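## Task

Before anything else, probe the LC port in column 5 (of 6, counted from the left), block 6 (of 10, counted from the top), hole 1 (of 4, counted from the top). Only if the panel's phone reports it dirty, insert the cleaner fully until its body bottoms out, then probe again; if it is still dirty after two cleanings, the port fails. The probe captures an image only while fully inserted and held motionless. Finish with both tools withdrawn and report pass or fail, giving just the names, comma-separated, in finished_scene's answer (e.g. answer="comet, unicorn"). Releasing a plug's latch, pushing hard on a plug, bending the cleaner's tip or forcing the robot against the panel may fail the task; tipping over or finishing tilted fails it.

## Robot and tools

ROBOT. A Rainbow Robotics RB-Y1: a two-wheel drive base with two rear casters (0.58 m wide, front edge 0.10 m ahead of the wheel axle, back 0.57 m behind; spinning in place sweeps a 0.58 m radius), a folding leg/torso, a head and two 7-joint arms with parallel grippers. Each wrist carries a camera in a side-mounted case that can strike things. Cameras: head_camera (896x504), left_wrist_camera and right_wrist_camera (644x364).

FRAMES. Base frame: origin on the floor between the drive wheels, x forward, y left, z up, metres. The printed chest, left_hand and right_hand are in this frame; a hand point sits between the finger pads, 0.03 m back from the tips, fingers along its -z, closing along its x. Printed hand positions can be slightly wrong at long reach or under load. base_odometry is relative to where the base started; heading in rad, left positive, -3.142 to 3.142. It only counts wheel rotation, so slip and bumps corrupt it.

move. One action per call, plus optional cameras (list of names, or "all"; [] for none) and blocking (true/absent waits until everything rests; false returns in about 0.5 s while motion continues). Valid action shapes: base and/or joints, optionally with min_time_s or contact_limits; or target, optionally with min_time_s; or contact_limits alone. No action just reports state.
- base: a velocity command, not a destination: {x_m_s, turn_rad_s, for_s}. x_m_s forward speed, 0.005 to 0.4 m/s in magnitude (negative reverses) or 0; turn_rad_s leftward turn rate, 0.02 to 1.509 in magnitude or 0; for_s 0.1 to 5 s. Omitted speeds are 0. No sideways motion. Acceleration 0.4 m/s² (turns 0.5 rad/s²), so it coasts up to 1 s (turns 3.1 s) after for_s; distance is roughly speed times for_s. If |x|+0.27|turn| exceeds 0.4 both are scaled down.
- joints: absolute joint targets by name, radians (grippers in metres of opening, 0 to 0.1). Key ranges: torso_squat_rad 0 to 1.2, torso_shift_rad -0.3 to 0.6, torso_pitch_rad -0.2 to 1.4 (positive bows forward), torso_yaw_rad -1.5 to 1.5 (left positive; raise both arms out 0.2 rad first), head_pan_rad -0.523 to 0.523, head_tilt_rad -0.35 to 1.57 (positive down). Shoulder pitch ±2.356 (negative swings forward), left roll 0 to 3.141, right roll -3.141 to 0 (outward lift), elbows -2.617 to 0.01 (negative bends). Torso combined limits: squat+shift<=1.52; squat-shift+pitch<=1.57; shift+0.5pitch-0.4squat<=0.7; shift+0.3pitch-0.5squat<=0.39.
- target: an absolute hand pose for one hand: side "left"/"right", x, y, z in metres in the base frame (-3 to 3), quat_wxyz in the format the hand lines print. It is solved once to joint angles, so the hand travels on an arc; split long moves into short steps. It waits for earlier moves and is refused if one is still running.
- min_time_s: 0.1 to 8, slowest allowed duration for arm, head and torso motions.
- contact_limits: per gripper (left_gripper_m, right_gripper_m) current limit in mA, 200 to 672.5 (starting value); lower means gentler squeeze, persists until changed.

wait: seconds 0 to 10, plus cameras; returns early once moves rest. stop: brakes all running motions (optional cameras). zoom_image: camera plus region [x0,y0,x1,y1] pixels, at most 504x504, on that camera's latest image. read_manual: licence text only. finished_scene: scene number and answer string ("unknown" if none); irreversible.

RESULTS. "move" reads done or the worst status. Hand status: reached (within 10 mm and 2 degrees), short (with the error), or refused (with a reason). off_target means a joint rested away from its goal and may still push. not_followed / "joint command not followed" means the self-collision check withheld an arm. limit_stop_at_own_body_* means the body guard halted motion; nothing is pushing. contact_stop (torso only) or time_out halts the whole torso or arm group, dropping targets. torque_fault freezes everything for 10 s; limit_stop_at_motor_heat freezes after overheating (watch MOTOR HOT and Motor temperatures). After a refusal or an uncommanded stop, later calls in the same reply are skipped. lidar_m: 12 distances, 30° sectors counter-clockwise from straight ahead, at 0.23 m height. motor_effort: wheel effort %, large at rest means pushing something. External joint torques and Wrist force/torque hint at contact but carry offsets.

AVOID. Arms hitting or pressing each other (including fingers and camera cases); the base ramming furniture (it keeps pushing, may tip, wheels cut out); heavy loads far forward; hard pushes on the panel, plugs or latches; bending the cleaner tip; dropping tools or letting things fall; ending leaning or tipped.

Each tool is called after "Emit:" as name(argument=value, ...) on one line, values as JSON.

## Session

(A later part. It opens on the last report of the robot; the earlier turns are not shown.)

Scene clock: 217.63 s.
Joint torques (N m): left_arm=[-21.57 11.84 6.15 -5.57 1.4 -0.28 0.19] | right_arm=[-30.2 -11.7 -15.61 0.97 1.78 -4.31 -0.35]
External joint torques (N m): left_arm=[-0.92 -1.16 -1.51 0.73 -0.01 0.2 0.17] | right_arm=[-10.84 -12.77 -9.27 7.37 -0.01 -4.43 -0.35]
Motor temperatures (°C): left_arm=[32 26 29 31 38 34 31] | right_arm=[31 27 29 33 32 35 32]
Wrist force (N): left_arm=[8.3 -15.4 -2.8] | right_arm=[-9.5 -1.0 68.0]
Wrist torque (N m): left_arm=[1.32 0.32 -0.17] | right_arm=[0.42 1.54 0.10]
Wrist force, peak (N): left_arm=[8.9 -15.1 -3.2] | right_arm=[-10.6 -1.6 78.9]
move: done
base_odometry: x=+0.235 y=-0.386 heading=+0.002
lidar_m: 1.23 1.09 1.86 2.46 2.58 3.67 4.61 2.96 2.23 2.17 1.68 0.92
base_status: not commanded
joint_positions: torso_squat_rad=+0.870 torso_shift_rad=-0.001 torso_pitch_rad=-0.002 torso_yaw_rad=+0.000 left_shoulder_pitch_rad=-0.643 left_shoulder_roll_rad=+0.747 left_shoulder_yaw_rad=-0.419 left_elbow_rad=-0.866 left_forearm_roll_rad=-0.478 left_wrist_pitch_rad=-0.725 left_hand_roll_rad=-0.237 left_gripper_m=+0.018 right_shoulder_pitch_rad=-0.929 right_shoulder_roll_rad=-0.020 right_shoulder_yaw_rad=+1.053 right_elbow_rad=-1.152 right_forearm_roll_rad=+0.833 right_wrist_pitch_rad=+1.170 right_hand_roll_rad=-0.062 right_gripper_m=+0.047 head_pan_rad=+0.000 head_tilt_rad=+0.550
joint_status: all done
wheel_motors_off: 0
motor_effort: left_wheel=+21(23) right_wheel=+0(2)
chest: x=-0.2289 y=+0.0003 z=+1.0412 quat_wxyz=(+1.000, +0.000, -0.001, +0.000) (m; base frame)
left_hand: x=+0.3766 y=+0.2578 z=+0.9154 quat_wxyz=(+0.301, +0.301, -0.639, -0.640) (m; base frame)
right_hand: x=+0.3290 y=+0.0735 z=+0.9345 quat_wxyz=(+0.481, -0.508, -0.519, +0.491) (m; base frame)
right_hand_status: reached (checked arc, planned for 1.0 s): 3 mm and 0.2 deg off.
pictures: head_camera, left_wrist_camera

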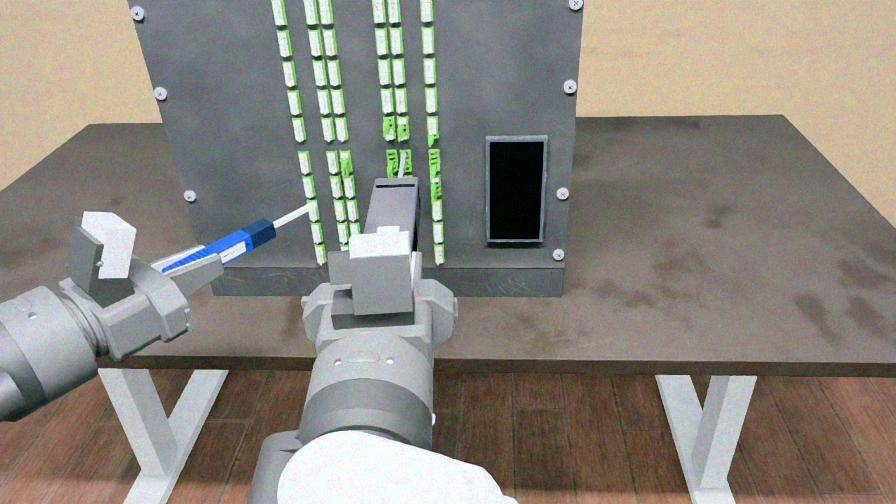

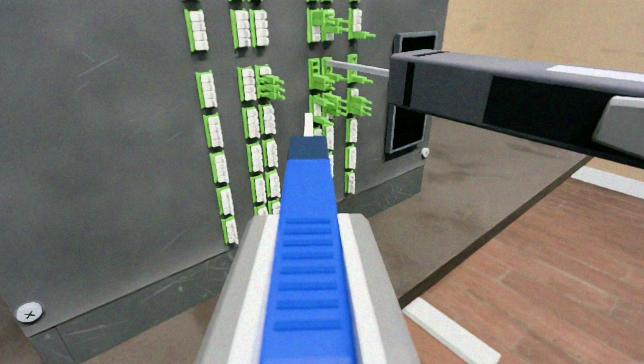

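Emit:
move(target={"side":"right","x":0.32,"y":0.0735,"z":0.9351,"quat_wxyz":[0.485,-0.5135,-0.5147,0.486]}, min_time_s=1.5, cameras=[])

Emit:
move(target={"side":"right","x":0.309,"y":0.0755,"z":0.9351,"quat_wxyz":[0.485,-0.5135,-0.5147,0.486]}, min_time_s=1.5, cameras=[])

Emit:
move(target={"side":"right","x":0.312,"y":0.0897,"z":0.9351,"quat_wxyz":[0.4972,-0.5264,-0.5019,0.4739]}, min_time_s=1.5, cameras=["head_camera","left_wrist_camera","right_wrist_camera"])

Emit:
zoom_image(camera="head_camera", region=[380, 130, 450, 200])

Emit:
zoom_image(camera="left_wrist_camera", region=[320, 50, 350, 80])

Emit:
zoom_image(camera="left_wrist_camera", region=[320, 40, 420, 110])

Scene clock: 240.03 s.
Joint torques (N m): left_arm=[-21.92 12.54 5.73 -5.68 1.39 -0.23 0.23] | right_arm=[-10.46 11.25 1.86 -13.74 2.87 5.1 0.56]
External joint torques (N m): left_arm=[-1.32 -0.48 -1.93 0.61 -0.03 0.26 0.22] | right_arm=[8.57 9.84 8.15 -7.26 1.05 5.01 0.57]
Motor temperatures (°C): left_arm=[32 26 29 31 38 34 31] | right_arm=[32 27 29 33 31 35 32]
Wrist force (N): left_arm=[8.0 -15.8 -1.8] | right_arm=[8.2 3.7 -67.3]
Wrist torque (N m): left_arm=[1.35 0.31 -0.17] | right_arm=[0.40 -2.97 -0.13]
Wrist force, peak (N): left_arm=[8.5 -15.8 -3.8] | right_arm=[8.9 4.1 -71.9]
move: done
base_odometry: x=+0.236 y=-0.386 heading=+0.001
lidar_m: 1.23 1.09 1.85 2.46 2.59 3.67 4.61 2.94 2.23 2.17 1.67 0.92
base_status: not commanded
joint_positions: torso_squat_rad=+0.870 torso_shift_rad=+0.001 torso_pitch_rad=+0.001 torso_yaw_rad=+0.000 left_shoulder_pitch_rad=-0.643 left_shoulder_roll_rad=+0.747 left_shoulder_yaw_rad=-0.419 left_elbow_rad=-0.866 left_forearm_roll_rad=-0.478 left_wrist_pitch_rad=-0.725 left_hand_roll_rad=-0.237 left_gripper_m=+0.018 right_shoulder_pitch_rad=-0.917 right_shoulder_roll_rad=-0.014 right_shoulder_yaw_rad=+1.057 right_elbow_rad=-1.176 right_forearm_roll_rad=+0.842 right_wrist_pitch_rad=+1.210 right_hand_roll_rad=-0.045 right_gripper_m=+0.047 head_pan_rad=+0.000 head_tilt_rad=+0.550
joint_status: all done
wheel_motors_off: 0
motor_effort: left_wheel=-3(23) right_wheel=-12(12)
chest: x=-0.2272 y=+0.0004 z=+1.0414 quat_wxyz=(+1.000, +0.000, +0.001, +0.000) (m; base frame)
left_hand: x=+0.3779 y=+0.2579 z=+0.9138 quat_wxyz=(+0.302, +0.300, -0.638, -0.641) (m; base frame)
right_hand: x=+0.3234 y=+0.0723 z=+0.9347 quat_wxyz=(+0.486, -0.514, -0.514, +0.486) (m; base frame)
right_hand_status: reached (checked arc, planned for 1.5 s): 4 mm and 0.1 deg off.
pictures: none
No camera images: "cameras" was empty.

Scene clock: 241.87 s.
Joint torques (N m): left_arm=[-21.84 11.93 5.95 -5.73 1.34 -0.36 0.14] | right_arm=[-11.31 12.42 3.65 -16.19 3.47 3.57 0.55]
External joint torques (N m): left_arm=[-1.24 -1.08 -1.71 0.57 -0.07 0.13 0.12] | right_arm=[7.21 10.56 10.04 -9.6 1.62 3.53 0.56]
Motor temperatures (°C): left_arm=[32 26 29 31 38 34 31] | right_arm=[31 27 29 33 32 35 32]
Wrist force (N): left_arm=[8.5 -14.8 -2.8] | right_arm=[4.5 5.2 -65.9]
Wrist torque (N m): left_arm=[1.18 0.36 -0.18] | right_arm=[0.45 -2.43 -0.18]
Wrist force, peak (N): left_arm=[9.1 -15.7 -3.1] | right_arm=[9.1 3.5 -72.1]
move: done
base_odometry: x=+0.236 y=-0.386 heading=+0.001
lidar_m: 1.24 1.08 1.86 2.45 2.58 3.68 4.61 2.97 2.24 2.17 1.69 0.92
base_status: not commanded
joint_positions: torso_squat_rad=+0.870 torso_shift_rad=+0.001 torso_pitch_rad=+0.001 torso_yaw_rad=+0.000 left_shoulder_pitch_rad=-0.643 left_shoulder_roll_rad=+0.747 left_shoulder_yaw_rad=-0.419 left_elbow_rad=-0.866 left_forearm_roll_rad=-0.478 left_wrist_pitch_rad=-0.725 left_hand_roll_rad=-0.237 left_gripper_m=+0.018 right_shoulder_pitch_rad=-0.891 right_shoulder_roll_rad=-0.020 right_shoulder_yaw_rad=+1.069 right_elbow_rad=-1.237 right_forearm_roll_rad=+0.851 right_wrist_pitch_rad=+1.249 right_hand_roll_rad=-0.017 right_gripper_m=+0.047 head_pan_rad=+0.000 head_tilt_rad=+0.550
joint_status: all done
wheel_motors_off: 0
motor_effort: left_wheel=-3(5) right_wheel=-13(13)
chest: x=-0.2272 y=+0.0004 z=+1.0414 quat_wxyz=(+1.000, +0.000, +0.001, +0.000) (m; base frame)
left_hand: x=+0.3779 y=+0.2579 z=+0.9138 quat_wxyz=(+0.303, +0.300, -0.638, -0.641) (m; base frame)
right_hand: x=+0.3107 y=+0.0737 z=+0.9358 quat_wxyz=(+0.485, -0.515, -0.514, +0.485) (m; base frame)
right_hand_status: reached (checked arc, planned for 1.5 s): 3 mm and 0.2 deg off.
pictures: none
No camera images: "cameras" was empty.

Scene clock: 243.70 s.
Joint torques (N m): left_arm=[-21.51 12.04 5.93 -5.59 1.41 -0.35 0.16] | right_arm=[-22.57 -0.6 -6.61 -3 2.63 0.5 -0.09]
External joint torques (N m): left_arm=[-0.89 -0.97 -1.73 0.7 -0.01 0.14 0.14] | right_arm=[-3.03 0.55 0.67 0.28 0.74 0.05 -0.09]
Motor temperatures (°C): left_arm=[32 26 29 31 38 34 31] | right_arm=[31 27 29 33 32 35 32]
Wrist force (N): left_arm=[8.1 -14.9 -2.1] | right_arm=[-3.6 2.8 -0.3]
Wrist torque (N m): left_arm=[1.22 0.28 -0.20] | right_arm=[0.52 -1.22 0.11]
Wrist force, peak (N): left_arm=[8.7 -15.6 -2.9] | right_arm=[5.9 5.2 -67.5]
move: done
base_odometry: x=+0.236 y=-0.386 heading=+0.001
lidar_m: 1.24 1.09 1.87 2.45 2.59 3.67 4.61 2.96 2.23 2.17 1.68 0.92
base_status: not commanded
joint_positions: torso_squat_rad=+0.870 torso_shift_rad=+0.000 torso_pitch_rad=+0.000 torso_yaw_rad=+0.000 left_shoulder_pitch_rad=-0.643 left_shoulder_roll_rad=+0.747 left_shoulder_yaw_rad=-0.419 left_elbow_rad=-0.866 left_forearm_roll_rad=-0.478 left_wrist_pitch_rad=-0.725 left_hand_roll_rad=-0.237 left_gripper_m=+0.018 right_shoulder_pitch_rad=-1.147 right_shoulder_roll_rad=+0.000 right_shoulder_yaw_rad=+1.338 right_elbow_rad=-1.096 right_forearm_roll_rad=+0.550 right_wrist_pitch_rad=+1.418 right_hand_roll_rad=-0.221 right_gripper_m=+0.047 head_pan_rad=+0.000 head_tilt_rad=+0.550
joint_status: all done
wheel_motors_off: 0
motor_effort: left_wheel=+0(6) right_wheel=-9(13)
chest: x=-0.2279 y=+0.0003 z=+1.0413 quat_wxyz=(+1.000, +0.000, +0.000, +0.000) (m; base frame)
left_hand: x=+0.3774 y=+0.2577 z=+0.9144 quat_wxyz=(+0.302, +0.301, -0.639, -0.641) (m; base frame)
right_hand: x=+0.3115 y=+0.0888 z=+0.9357 quat_wxyz=(+0.496, -0.525, -0.503, +0.475) (m; base frame)
right_hand_status: reached (checked arc, planned for 1.5 s): 1 mm and 0.2 deg off.
pictures: head_camera, left_wrist_camera, right_wrist_camera

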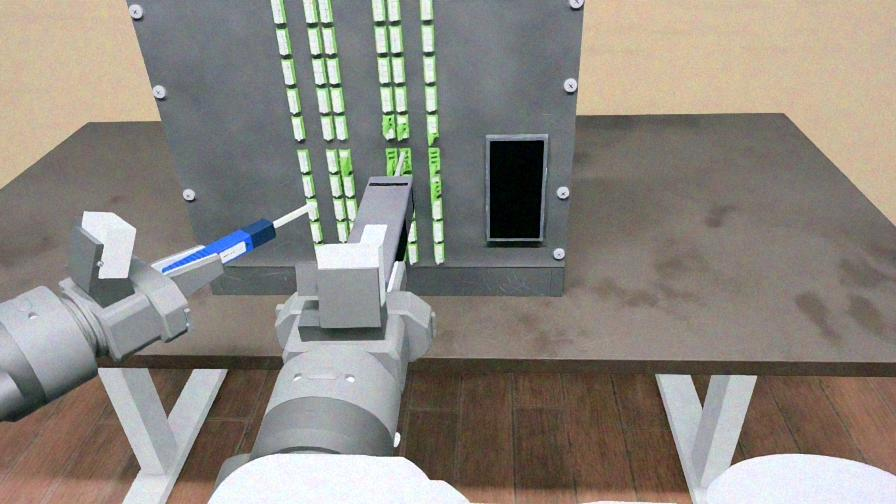

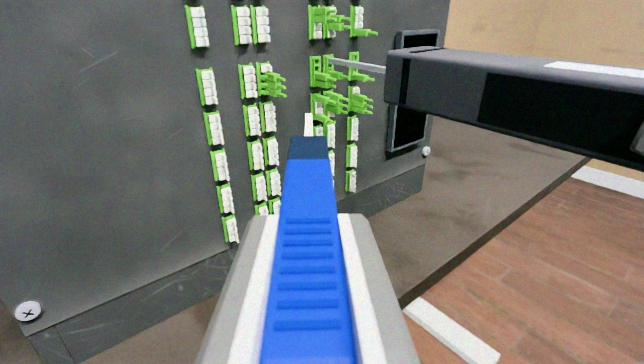

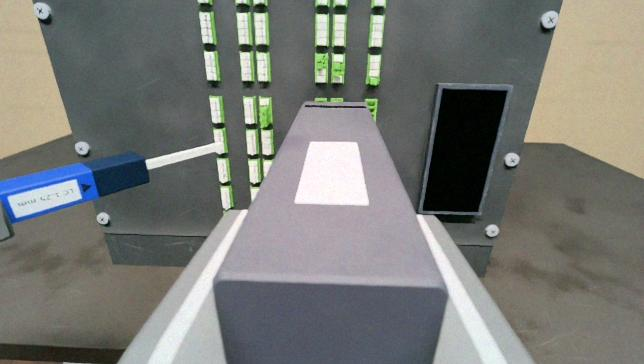

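Scaled by 7.200 from the camera's 896x504 image, which has a finer 1280x720 frame.

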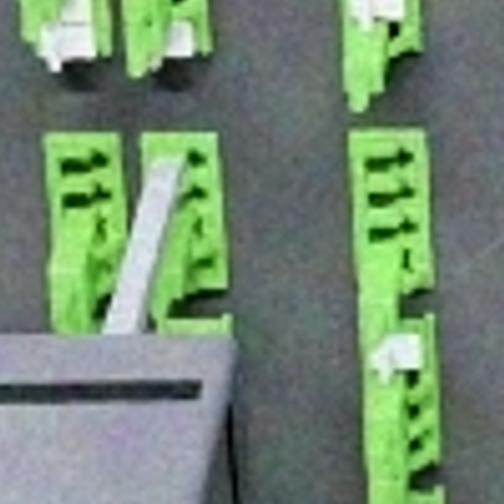

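Scaled by 16.800 from the camera's 644x364 image, which has a finer 1265x715 frame.

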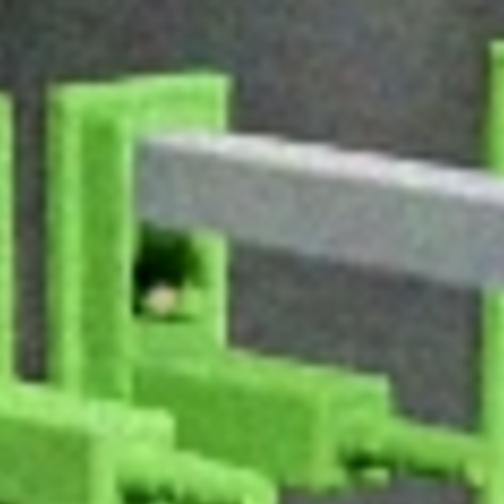

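Scaled by 5.040 from the camera's 644x364 image, which has a finer 1265x715 frame.

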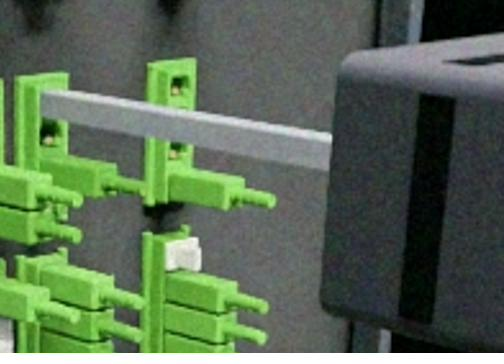

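Emit:
move(target={"side":"right","x":0.314,"y":0.0893,"z":0.9352,"quat_wxyz":[0.4972,-0.5264,-0.5019,0.4739]}, min_time_s=1.0, cameras=[])

Emit:
move(target={"side":"right","x":0.316,"y":0.0892,"z":0.9352,"quat_wxyz":[0.4972,-0.5264,-0.5019,0.4739]}, min_time_s=1.0, cameras=["head_camera","left_wrist_camera","right_wrist_camera"])

Emit:
zoom_image(camera="left_wrist_camera", region=[320, 40, 420, 110])

Scene clock: 248.60 s.
Joint torques (N m): left_arm=[-21.69 12.26 6.05 -5.76 1.48 -0.29 0.04] | right_arm=[-23.79 -3.14 -7.19 -0.97 2.35 -0.4 -0.34]
External joint torques (N m): left_arm=[-1.06 -0.74 -1.62 0.53 0.06 0.19 0.03] | right_arm=[-4.11 -1.64 0.1 1.95 0.47 -0.89 -0.34]
Motor temperatures (°C): left_arm=[32 26 29 31 38 34 31] | right_arm=[31 27 29 33 32 35 32]
Wrist force (N): left_arm=[8.2 -14.2 -3.1] | right_arm=[-6.6 1.6 11.1]
Wrist torque (N m): left_arm=[1.15 0.31 -0.19] | right_arm=[0.35 -0.75 0.08]
Wrist force, peak (N): left_arm=[9.1 -15.3 -3.0] | right_arm=[-6.7 1.7 11.5]
move: done
base_odometry: x=+0.236 y=-0.386 heading=+0.001
lidar_m: 1.24 1.09 1.85 2.46 2.58 3.67 4.61 2.96 2.23 2.18 1.70 0.92
base_status: not commanded
joint_positions: torso_squat_rad=+0.870 torso_shift_rad=+0.000 torso_pitch_rad=+0.000 torso_yaw_rad=+0.000 left_shoulder_pitch_rad=-0.643 left_shoulder_roll_rad=+0.747 left_shoulder_yaw_rad=-0.419 left_elbow_rad=-0.866 left_forearm_roll_rad=-0.478 left_wrist_pitch_rad=-0.725 left_hand_roll_rad=-0.237 left_gripper_m=+0.018 right_shoulder_pitch_rad=-1.170 right_shoulder_roll_rad=+0.000 right_shoulder_yaw_rad=+1.363 right_elbow_rad=-1.080 right_forearm_roll_rad=+0.519 right_wrist_pitch_rad=+1.418 right_hand_roll_rad=-0.244 right_gripper_m=+0.047 head_pan_rad=+0.000 head_tilt_rad=+0.550
joint_status: all done
wheel_motors_off: 0
motor_effort: left_wheel=+1(2) right_wheel=-9(9)
chest: x=-0.2280 y=+0.0003 z=+1.0413 quat_wxyz=(+1.000, +0.000, +0.000, +0.000) (m; base frame)
left_hand: x=+0.3773 y=+0.2577 z=+0.9146 quat_wxyz=(+0.302, +0.301, -0.639, -0.641) (m; base frame)
right_hand: x=+0.3136 y=+0.0891 z=+0.9353 quat_wxyz=(+0.497, -0.525, -0.502, +0.475) (m; base frame)
right_hand_status: reached (checked arc, planned for 1.0 s): 0 mm and 0.2 deg off.
pictures: none
No camera images: "cameras" was empty.

Scene clock: 249.93 s.
Joint torques (N m): left_arm=[-21.91 12.37 5.69 -5.63 1.35 -0.26 0.21] | right_arm=[-25.29 -5.91 -7.71 1.05 2.39 -1.86 -0.3]
External joint torques (N m): left_arm=[-1.27 -0.64 -1.97 0.67 -0.07 0.22 0.2] | right_arm=[-5.5 -4.11 -0.43 3.66 0.52 -2.38 -0.29]
Motor temperatures (°C): left_arm=[32 26 29 31 38 34 31] | right_arm=[31 27 29 33 32 35 32]
Wrist force (N): left_arm=[7.9 -15.0 -2.8] | right_arm=[-9.6 0.7 25.0]
Wrist torque (N m): left_arm=[1.24 0.27 -0.16] | right_arm=[0.31 0.01 0.06]
Wrist force, peak (N): left_arm=[8.6 -15.7 -2.4] | right_arm=[-9.2 0.3 25.4]
move: done
base_odometry: x=+0.236 y=-0.386 heading=+0.001
lidar_m: 1.24 1.10 1.86 2.45 2.58 3.67 4.61 2.96 2.25 2.17 1.69 0.94
base_status: not commanded
joint_positions: torso_squat_rad=+0.870 torso_shift_rad=+0.000 torso_pitch_rad=+0.000 torso_yaw_rad=+0.000 left_shoulder_pitch_rad=-0.643 left_shoulder_roll_rad=+0.747 left_shoulder_yaw_rad=-0.419 left_elbow_rad=-0.866 left_forearm_roll_rad=-0.478 left_wrist_pitch_rad=-0.725 left_hand_roll_rad=-0.237 left_gripper_m=+0.018 right_shoulder_pitch_rad=-1.189 right_shoulder_roll_rad=+0.001 right_shoulder_yaw_rad=+1.385 right_elbow_rad=-1.067 right_forearm_roll_rad=+0.492 right_wrist_pitch_rad=+1.419 right_hand_roll_rad=-0.263 right_gripper_m=+0.047 head_pan_rad=+0.000 head_tilt_rad=+0.550
joint_status: all done
wheel_motors_off: 0
motor_effort: left_wheel=+4(6) right_wheel=-7(9)
chest: x=-0.2282 y=+0.0003 z=+1.0413 quat_wxyz=(+1.000, +0.000, +0.000, +0.000) (m; base frame)
left_hand: x=+0.3771 y=+0.2577 z=+0.9147 quat_wxyz=(+0.302, +0.301, -0.639, -0.641) (m; base frame)
right_hand: x=+0.3152 y=+0.0894 z=+0.9350 quat_wxyz=(+0.497, -0.525, -0.502, +0.475) (m; base frame)
right_hand_status: reached (checked arc, planned for 1.0 s): 1 mm and 0.3 deg off.
pictures: head_camera, left_wrist_camera, right_wrist_camera

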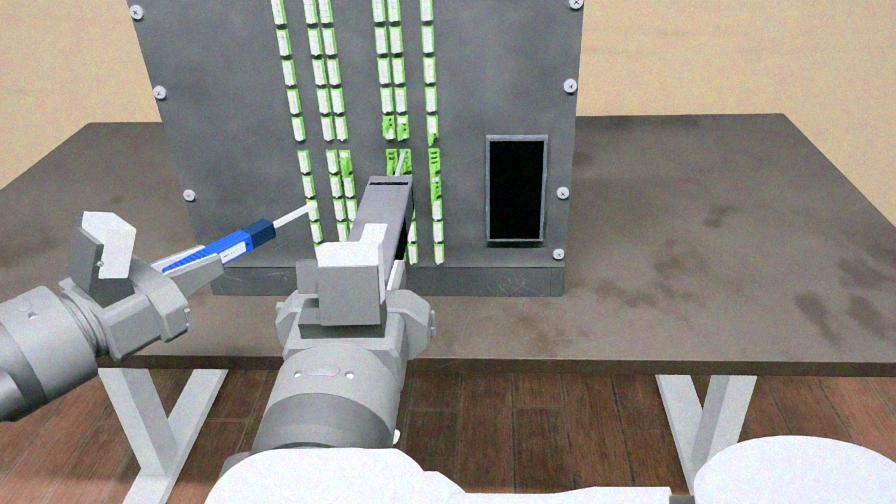

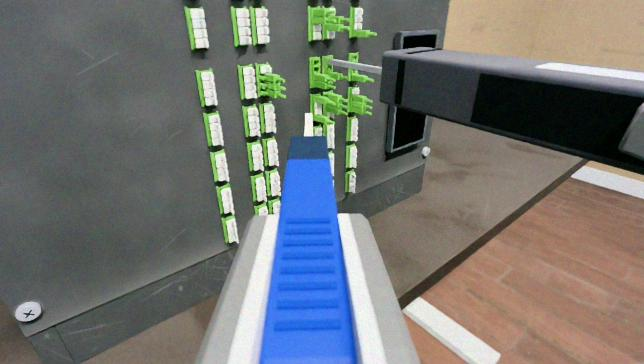

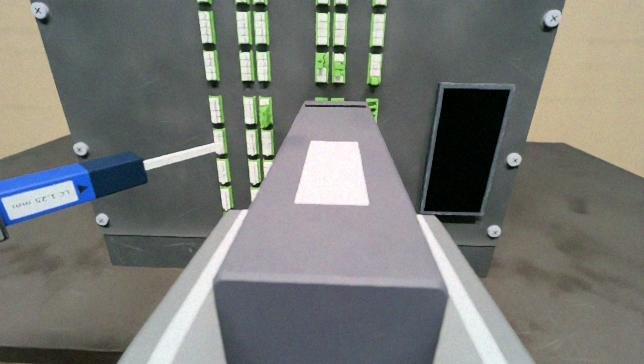

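Scaled by 5.040 from the camera's 644x364 image, which has a finer 1265x715 frame.

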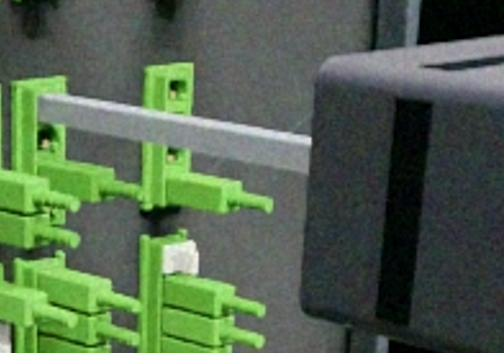

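Emit:
move(target={"side":"right","x":0.318,"y":0.0891,"z":0.9352,"quat_wxyz":[0.4972,-0.5264,-0.5019,0.4739]}, min_time_s=1.0, cameras=["head_camera"])

Emit:
move(target={"side":"right","x":0.32,"y":0.089,"z":0.9352,"quat_wxyz":[0.4972,-0.5264,-0.5019,0.4739]}, min_time_s=1.0, cameras=["head_camera","left_wrist_camera","right_wrist_camera"])

Emit:
zoom_image(camera="left_wrist_camera", region=[320, 40, 420, 110])

Scene clock: 252.57 s.
Joint torques (N m): left_arm=[-21.77 12.37 5.58 -5.74 1.28 -0.33 0.2] | right_arm=[-27.59 -10.45 -8.63 3.6 2.62 -4.39 -0.34]
External joint torques (N m): left_arm=[-1.13 -0.64 -2.08 0.55 -0.13 0.16 0.18] | right_arm=[-7.71 -8.38 -1.36 5.92 0.76 -4.94 -0.33]
Motor temperatures (°C): left_arm=[32 26 29 31 38 34 31] | right_arm=[31 27 29 33 32 35 32]
Wrist force (N): left_arm=[8.3 -15.1 -2.5] | right_arm=[-13.8 -1.5 45.3]
Wrist torque (N m): left_arm=[1.25 0.30 -0.19] | right_arm=[0.38 1.11 0.08]
Wrist force, peak (N): left_arm=[9.2 -15.2 -3.3] | right_arm=[-14.4 -1.1 47.3]
move: done
base_odometry: x=+0.235 y=-0.386 heading=+0.001
lidar_m: 1.22 1.09 1.85 2.45 2.59 3.66 4.61 2.96 2.24 2.18 1.69 0.92
base_status: not commanded
joint_positions: torso_squat_rad=+0.870 torso_shift_rad=-0.001 torso_pitch_rad=-0.001 torso_yaw_rad=+0.000 left_shoulder_pitch_rad=-0.643 left_shoulder_roll_rad=+0.747 left_shoulder_yaw_rad=-0.419 left_elbow_rad=-0.866 left_forearm_roll_rad=-0.478 left_wrist_pitch_rad=-0.725 left_hand_roll_rad=-0.237 left_gripper_m=+0.018 right_shoulder_pitch_rad=-1.206 right_shoulder_roll_rad=+0.002 right_shoulder_yaw_rad=+1.405 right_elbow_rad=-1.056 right_forearm_roll_rad=+0.467 right_wrist_pitch_rad=+1.417 right_hand_roll_rad=-0.280 right_gripper_m=+0.047 head_pan_rad=+0.000 head_tilt_rad=+0.550
joint_status: all done
wheel_motors_off: 0
motor_effort: left_wheel=+11(12) right_wheel=-3(7)
chest: x=-0.2285 y=+0.0003 z=+1.0412 quat_wxyz=(+1.000, +0.000, +0.000, +0.000) (m; base frame)
left_hand: x=+0.3769 y=+0.2577 z=+0.9150 quat_wxyz=(+0.302, +0.301, -0.639, -0.641) (m; base frame)
right_hand: x=+0.3166 y=+0.0899 z=+0.9347 quat_wxyz=(+0.497, -0.524, -0.503, +0.475) (m; base frame)
right_hand_status: reached (checked arc, planned for 1.0 s): 2 mm and 0.3 deg off.
pictures: head_camera

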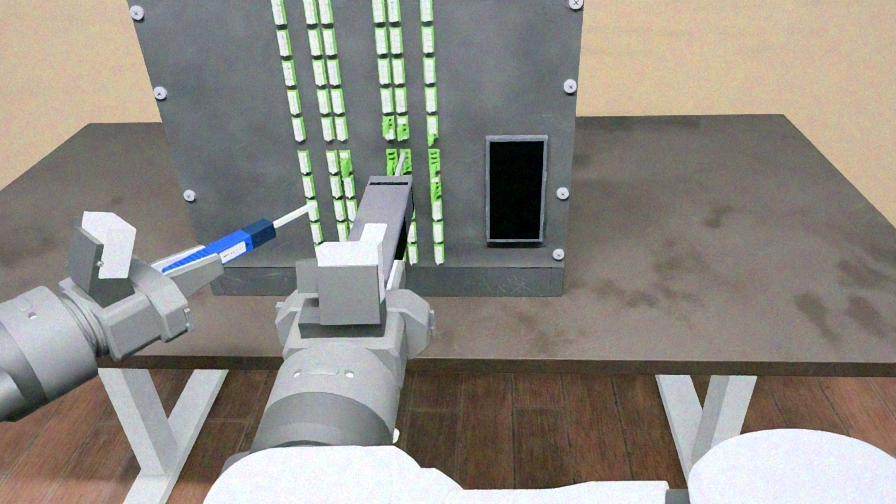

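Scene clock: 253.90 s.
Joint torques (N m): left_arm=[-22.08 12.08 6.46 -5.73 1.38 -0.28 0.13] | right_arm=[-29.35 -15.85 -10.46 8.18 2.53 -5.19 -0.46]
External joint torques (N m): left_arm=[-1.42 -0.93 -1.21 0.57 -0.03 0.2 0.11] | right_arm=[-9.38 -13.53 -3.19 10.22 0.69 -5.78 -0.46]
Motor temperatures (°C): left_arm=[32 26 29 31 38 34 31] | right_arm=[31 27 29 33 32 35 32]
Wrist force (N): left_arm=[9.2 -15.0 -2.9] | right_arm=[-16.8 -2.8 66.4]
Wrist torque (N m): left_arm=[1.25 0.43 -0.15] | right_arm=[0.30 1.26 0.18]
Wrist force, peak (N): left_arm=[8.6 -15.7 -3.0] | right_arm=[-16.4 -2.9 67.5]
move: done
base_odometry: x=+0.235 y=-0.386 heading=+0.001
lidar_m: 1.24 1.08 1.85 2.46 2.58 3.68 4.60 2.96 2.23 2.17 1.69 0.93
base_status: not commanded
joint_positions: torso_squat_rad=+0.870 torso_shift_rad=-0.001 torso_pitch_rad=-0.001 torso_yaw_rad=+0.000 left_shoulder_pitch_rad=-0.643 left_shoulder_roll_rad=+0.747 left_shoulder_yaw_rad=-0.419 left_elbow_rad=-0.866 left_forearm_roll_rad=-0.478 left_wrist_pitch_rad=-0.725 left_hand_roll_rad=-0.237 left_gripper_m=+0.018 right_shoulder_pitch_rad=-1.223 right_shoulder_roll_rad=+0.003 right_shoulder_yaw_rad=+1.424 right_elbow_rad=-1.045 right_forearm_roll_rad=+0.443 right_wrist_pitch_rad=+1.414 right_hand_roll_rad=-0.297 right_gripper_m=+0.047 head_pan_rad=+0.000 head_tilt_rad=+0.550
joint_status: all done
wheel_motors_off: 0
motor_effort: left_wheel=+16(18) right_wheel=-1(3)
chest: x=-0.2288 y=+0.0003 z=+1.0412 quat_wxyz=(+1.000, +0.000, -0.001, +0.000) (m; base frame)
left_hand: x=+0.3766 y=+0.2577 z=+0.9153 quat_wxyz=(+0.302, +0.301, -0.639, -0.641) (m; base frame)
right_hand: x=+0.3178 y=+0.0908 z=+0.9344 quat_wxyz=(+0.497, -0.523, -0.503, +0.476) (m; base frame)
right_hand_status: reached (checked arc, planned for 1.0 s): 3 mm and 0.5 deg off.
pictures: head_camera, left_wrist_camera, right_wrist_camera

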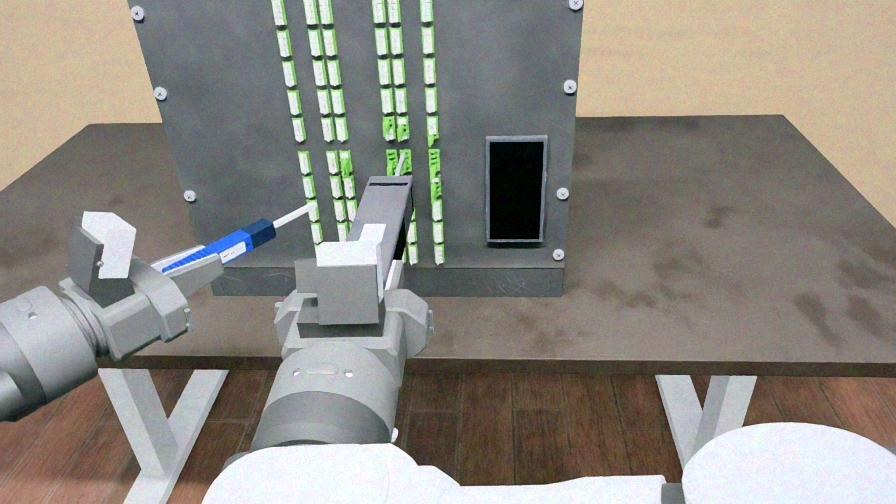

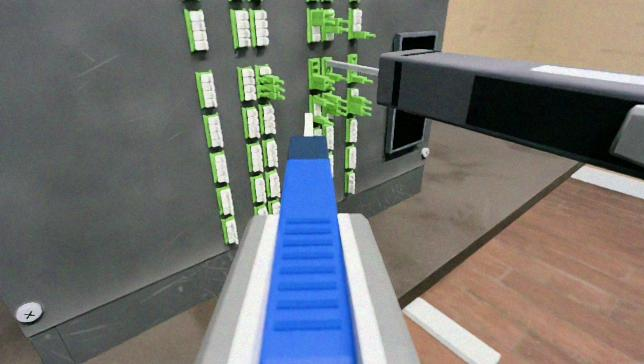

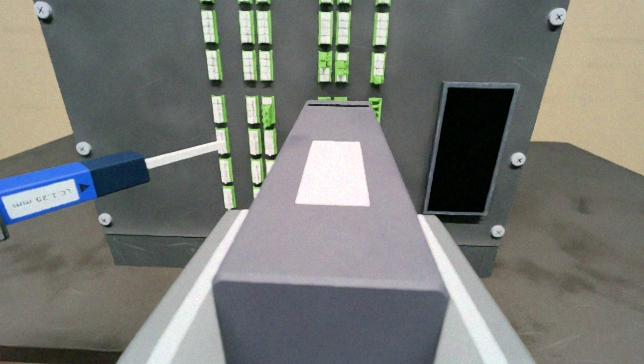

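Scaled by 5.040 from the camera's 644x364 image, which has a finer 1265x715 frame.

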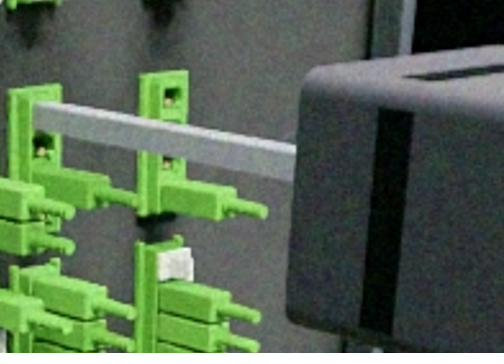

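Emit:
move(target={"side":"right","x":0.318,"y":0.0885,"z":0.9352,"quat_wxyz":[0.4972,-0.5264,-0.5019,0.4739]}, min_time_s=1.0, cameras=["head_camera","left_wrist_camera"])

Emit:
zoom_image(camera="left_wrist_camera", region=[320, 40, 420, 110])

Emit:
zoom_image(camera="head_camera", region=[380, 130, 450, 200])

Scene clock: 259.97 s.
Joint torques (N m): left_arm=[-21.8 12.15 5.89 -5.83 1.48 -0.33 0.2] | right_arm=[-26.15 -12.97 -8.64 3.79 2.12 -1.6 -0.23]
External joint torques (N m): left_arm=[-1.15 -0.85 -1.78 0.46 0.06 0.15 0.19] | right_arm=[-6.21 -10.61 -1.36 5.77 0.27 -2.19 -0.22]
Motor temperatures (°C): left_arm=[32 26 29 31 38 34 31] | right_arm=[31 28 29 33 32 35 32]
Wrist force (N): left_arm=[8.2 -15.4 -2.3] | right_arm=[-9.9 -0.4 36.2]
Wrist torque (N m): left_arm=[1.30 0.27 -0.18] | right_arm=[0.34 -0.24 -0.02]
Wrist force, peak (N): left_arm=[9.2 -15.3 -3.2] | right_arm=[-16.1 -2.6 67.1]
move: done
base_odometry: x=+0.235 y=-0.386 heading=+0.001
lidar_m: 1.23 1.09 1.86 2.46 2.59 3.67 4.61 2.95 2.24 2.18 1.67 0.93
base_status: not commanded
joint_positions: torso_squat_rad=+0.870 torso_shift_rad=-0.001 torso_pitch_rad=-0.001 torso_yaw_rad=+0.000 left_shoulder_pitch_rad=-0.643 left_shoulder_roll_rad=+0.747 left_shoulder_yaw_rad=-0.419 left_elbow_rad=-0.866 left_forearm_roll_rad=-0.478 left_wrist_pitch_rad=-0.725 left_hand_roll_rad=-0.237 left_gripper_m=+0.018 right_shoulder_pitch_rad=-1.226 right_shoulder_roll_rad=+0.003 right_shoulder_yaw_rad=+1.432 right_elbow_rad=-1.049 right_forearm_roll_rad=+0.437 right_wrist_pitch_rad=+1.424 right_hand_roll_rad=-0.301 right_gripper_m=+0.047 head_pan_rad=+0.000 head_tilt_rad=+0.550
joint_status: all done
wheel_motors_off: 0
motor_effort: left_wheel=+16(18) right_wheel=+0(1)
chest: x=-0.2286 y=+0.0003 z=+1.0412 quat_wxyz=(+1.000, +0.000, -0.001, +0.000) (m; base frame)
left_hand: x=+0.3768 y=+0.2577 z=+0.9152 quat_wxyz=(+0.302, +0.301, -0.639, -0.641) (m; base frame)
right_hand: x=+0.3168 y=+0.0900 z=+0.9344 quat_wxyz=(+0.497, -0.524, -0.502, +0.475) (m; base frame)
right_hand_status: reached (checked arc, planned for 1.0 s): 2 mm and 0.3 deg off.
pictures: head_camera, left_wrist_camera

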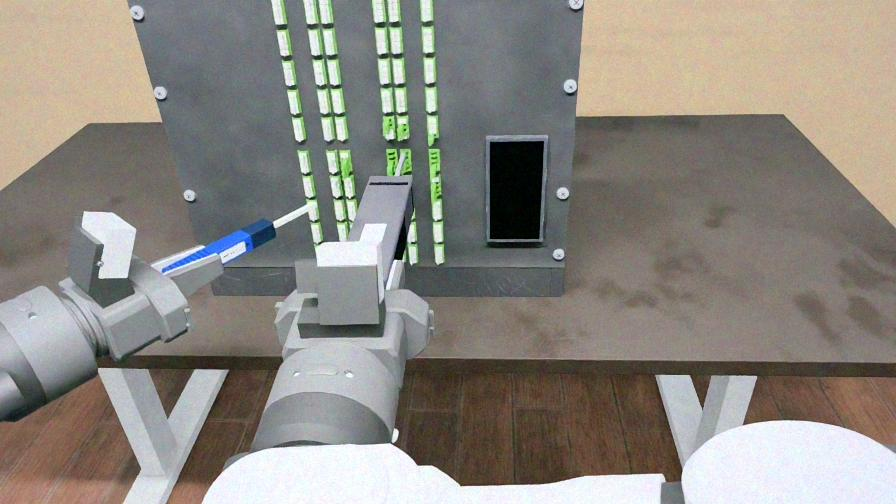

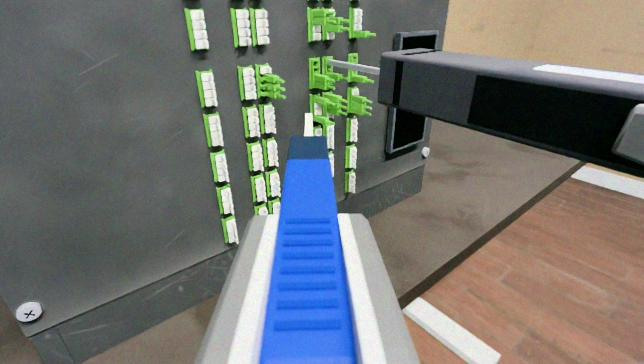

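Scaled by 5.040 from the camera's 644x364 image, which has a finer 1265x715 frame.

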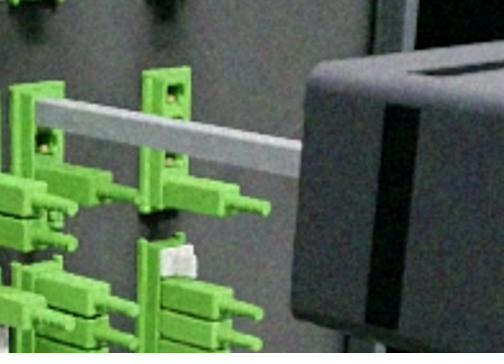

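Scaled by 7.200 from the camera's 896x504 image, which has a finer 1280x720 frame.

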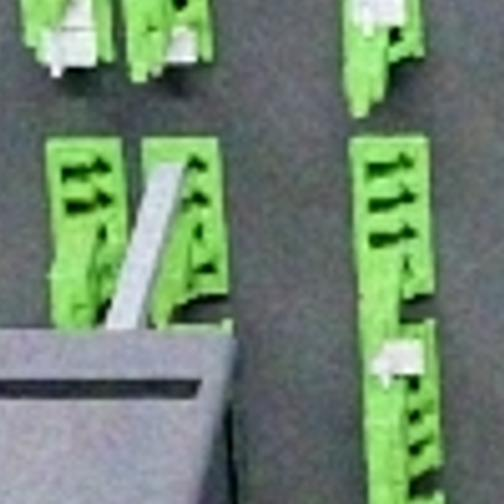

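Emit:
wait(seconds=3, cameras=["head_camera"])

Emit:
zoom_image(camera="head_camera", region=[470, 120, 570, 260])

Scene clock: 264.30 s.
Joint torques (N m): left_arm=[-21.79 12.31 5.92 -5.59 1.4 -0.24 0.11] | right_arm=[-26.17 -12.65 -8.47 3.74 2.17 -1.65 -0.01]
External joint torques (N m): left_arm=[-1.15 -0.69 -1.74 0.7 -0.01 0.24 0.09] | right_arm=[-6.23 -10.28 -1.19 5.71 0.32 -2.24 0]
Motor temperatures (°C): left_arm=[32 26 29 31 38 34 31] | right_arm=[31 28 29 33 32 35 32]
Wrist force (N): left_arm=[8.6 -14.9 -3.1] | right_arm=[-9.2 -0.7 36.0]
Wrist torque (N m): left_arm=[1.21 0.34 -0.15] | right_arm=[0.42 -0.10 0.00]
Wrist force, peak (N): left_arm=[8.6 -15.7 -3.3] | right_arm=[-9.8 -0.8 36.5]
base_odometry: x=+0.235 y=-0.386 heading=+0.001
lidar_m: 1.23 1.07 1.85 2.44 2.59 3.68 4.61 2.95 2.24 2.18 1.69 0.92
base_status: not commanded
joint_positions: torso_squat_rad=+0.870 torso_shift_rad=-0.001 torso_pitch_rad=-0.001 torso_yaw_rad=+0.000 left_shoulder_pitch_rad=-0.643 left_shoulder_roll_rad=+0.747 left_shoulder_yaw_rad=-0.419 left_elbow_rad=-0.866 left_forearm_roll_rad=-0.478 left_wrist_pitch_rad=-0.725 left_hand_roll_rad=-0.237 left_gripper_m=+0.018 right_shoulder_pitch_rad=-1.226 right_shoulder_roll_rad=+0.003 right_shoulder_yaw_rad=+1.432 right_elbow_rad=-1.049 right_forearm_roll_rad=+0.437 right_wrist_pitch_rad=+1.424 right_hand_roll_rad=-0.301 right_gripper_m=+0.047 head_pan_rad=+0.000 head_tilt_rad=+0.550
joint_status: all done
wheel_motors_off: 0
motor_effort: left_wheel=+16(18) right_wheel=-1(1)
chest: x=-0.2286 y=+0.0003 z=+1.0412 quat_wxyz=(+1.000, +0.000, -0.001, +0.000) (m; base frame)
left_hand: x=+0.3768 y=+0.2577 z=+0.9152 quat_wxyz=(+0.302, +0.301, -0.639, -0.641) (m; base frame)
right_hand: x=+0.3168 y=+0.0900 z=+0.9344 quat_wxyz=(+0.497, -0.524, -0.502, +0.475) (m; base frame)
right_hand_status: reached (checked arc, planned for 1.0 s): 2 mm and 0.3 deg off.
wait: 3.00 s; at rest from the start
pictures: head_camera

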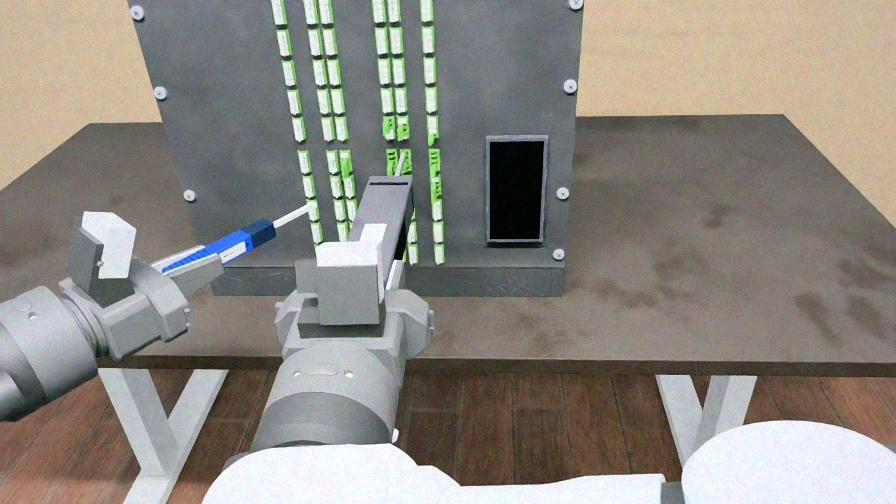

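Scaled by 3.600 from the camera's 896x504 image, which has a finer 1280x720 frame.

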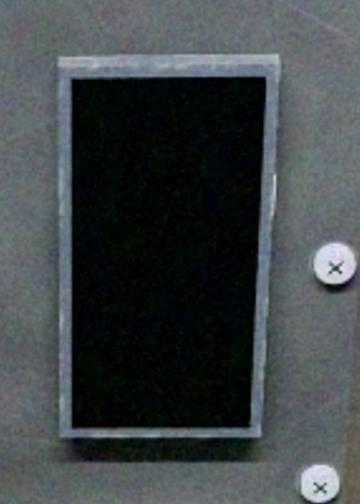

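Emit:
move(target={"side":"right","x":0.318,"y":0.0885,"z":0.9308,"quat_wxyz":[0.4934,-0.53,-0.5056,0.47]}, min_time_s=1.0, cameras=[])

Emit:
move(target={"side":"right","x":0.3195,"y":0.0885,"z":0.9308,"quat_wxyz":[0.4934,-0.53,-0.5056,0.47]}, min_time_s=1.0, cameras=["head_camera","left_wrist_camera"])

Emit:
zoom_image(camera="left_wrist_camera", region=[320, 40, 420, 110])

Scene clock: 268.33 s.
Joint torques (N m): left_arm=[-22.1 12.16 5.94 -5.33 1.5 -0.24 0.05] | right_arm=[-23.2 -10.37 -7.05 4.43 1.14 -3.95 0.08]
External joint torques (N m): left_arm=[-1.45 -0.85 -1.72 0.97 0.08 0.24 0.04] | right_arm=[-3.24 -7.88 0.19 6.07 -0.68 -4.61 0.09]
Motor temperatures (°C): left_arm=[32 26 29 31 38 34 31] | right_arm=[31 28 29 33 32 35 32]
Wrist force (N): left_arm=[8.3 -14.7 -3.2] | right_arm=[-11.5 -9.5 41.3]
Wrist torque (N m): left_arm=[1.22 0.35 -0.17] | right_arm=[0.66 1.09 -0.19]
Wrist force, peak (N): left_arm=[9.1 -15.7 -2.5] | right_arm=[-11.6 -9.3 42.0]
move: done
base_odometry: x=+0.235 y=-0.386 heading=+0.001
lidar_m: 1.24 1.09 1.85 2.46 2.58 3.67 4.60 2.96 2.24 2.18 1.69 0.93
base_status: not commanded
joint_positions: torso_squat_rad=+0.870 torso_shift_rad=-0.001 torso_pitch_rad=-0.001 torso_yaw_rad=+0.000 left_shoulder_pitch_rad=-0.643 left_shoulder_roll_rad=+0.747 left_shoulder_yaw_rad=-0.419 left_elbow_rad=-0.866 left_forearm_roll_rad=-0.478 left_wrist_pitch_rad=-0.725 left_hand_roll_rad=-0.237 left_gripper_m=+0.018 right_shoulder_pitch_rad=-1.233 right_shoulder_roll_rad=+0.002 right_shoulder_yaw_rad=+1.468 right_elbow_rad=-1.037 right_forearm_roll_rad=+0.431 right_wrist_pitch_rad=+1.423 right_hand_roll_rad=-0.336 right_gripper_m=+0.047 head_pan_rad=+0.000 head_tilt_rad=+0.550
joint_status: all done
wheel_motors_off: 0
motor_effort: left_wheel=+17(19) right_wheel=+0(2)
chest: x=-0.2286 y=+0.0003 z=+1.0412 quat_wxyz=(+1.000, +0.000, -0.001, +0.000) (m; base frame)
left_hand: x=+0.3768 y=+0.2577 z=+0.9152 quat_wxyz=(+0.302, +0.301, -0.639, -0.641) (m; base frame)
right_hand: x=+0.3170 y=+0.0894 z=+0.9308 quat_wxyz=(+0.492, -0.526, -0.507, +0.474) (m; base frame)
right_hand_status: reached (checked arc, planned for 1.0 s): 1 mm and 0.7 deg off.
pictures: none
No camera images: "cameras" was empty.

Scene clock: 269.67 s.
Joint torques (N m): left_arm=[-21.64 12.57 6.21 -5.85 1.29 -0.17 0.24] | right_arm=[-24.95 -14.66 -7.96 8.06 1.01 -4.99 -0.15]
External joint torques (N m): left_arm=[-0.98 -0.44 -1.46 0.45 -0.12 0.31 0.23] | right_arm=[-4.92 -11.89 -0.73 9.39 -0.8 -5.68 -0.14]
Motor temperatures (°C): left_arm=[32 26 29 31 38 34 31] | right_arm=[31 28 29 33 32 35 32]
Wrist force (N): left_arm=[8.4 -15.1 -2.9] | right_arm=[-15.7 -11.2 59.1]
Wrist torque (N m): left_arm=[1.22 0.30 -0.15] | right_arm=[0.44 1.34 0.06]
Wrist force, peak (N): left_arm=[8.9 -15.5 -3.3] | right_arm=[-16.2 -11.4 60.0]
move: done
base_odometry: x=+0.235 y=-0.386 heading=+0.001
lidar_m: 1.24 1.08 1.87 2.44 2.58 3.66 4.61 2.95 2.24 2.18 1.69 0.92
base_status: not commanded
joint_positions: torso_squat_rad=+0.870 torso_shift_rad=-0.001 torso_pitch_rad=-0.001 torso_yaw_rad=+0.000 left_shoulder_pitch_rad=-0.643 left_shoulder_roll_rad=+0.747 left_shoulder_yaw_rad=-0.419 left_elbow_rad=-0.866 left_forearm_roll_rad=-0.478 left_wrist_pitch_rad=-0.725 left_hand_roll_rad=-0.237 left_gripper_m=+0.018 right_shoulder_pitch_rad=-1.251 right_shoulder_roll_rad=+0.003 right_shoulder_yaw_rad=+1.492 right_elbow_rad=-1.030 right_forearm_roll_rad=+0.404 right_wrist_pitch_rad=+1.424 right_hand_roll_rad=-0.354 right_gripper_m=+0.047 head_pan_rad=+0.000 head_tilt_rad=+0.550
joint_status: all done
wheel_motors_off: 0
motor_effort: left_wheel=+17(18) right_wheel=-1(1)
chest: x=-0.2288 y=+0.0003 z=+1.0412 quat_wxyz=(+1.000, +0.000, -0.001, +0.000) (m; base frame)
left_hand: x=+0.3766 y=+0.2577 z=+0.9153 quat_wxyz=(+0.302, +0.301, -0.639, -0.641) (m; base frame)
right_hand: x=+0.3177 y=+0.0899 z=+0.9307 quat_wxyz=(+0.492, -0.525, -0.508, +0.474) (m; base frame)
right_hand_status: reached (checked arc, planned for 1.0 s): 2 mm and 0.8 deg off.
pictures: head_camera, left_wrist_camera

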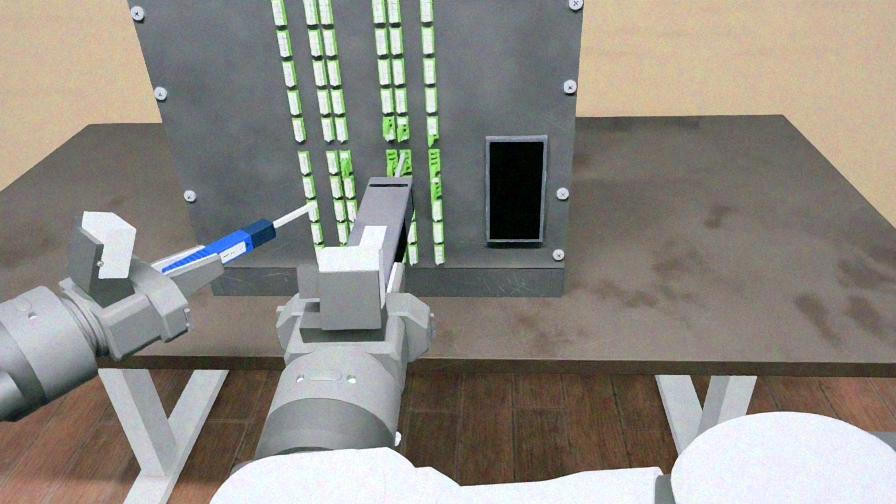

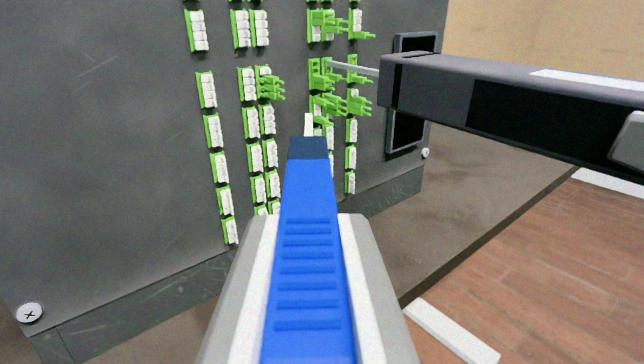

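Scaled by 5.040 from the camera's 644x364 image, which has a finer 1265x715 frame.

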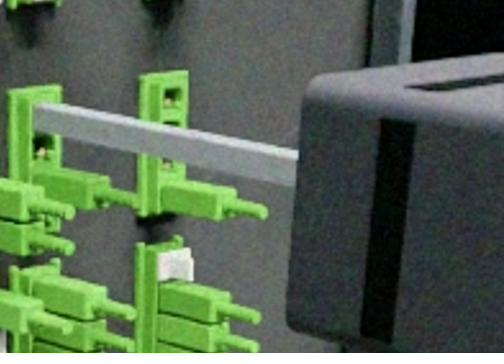

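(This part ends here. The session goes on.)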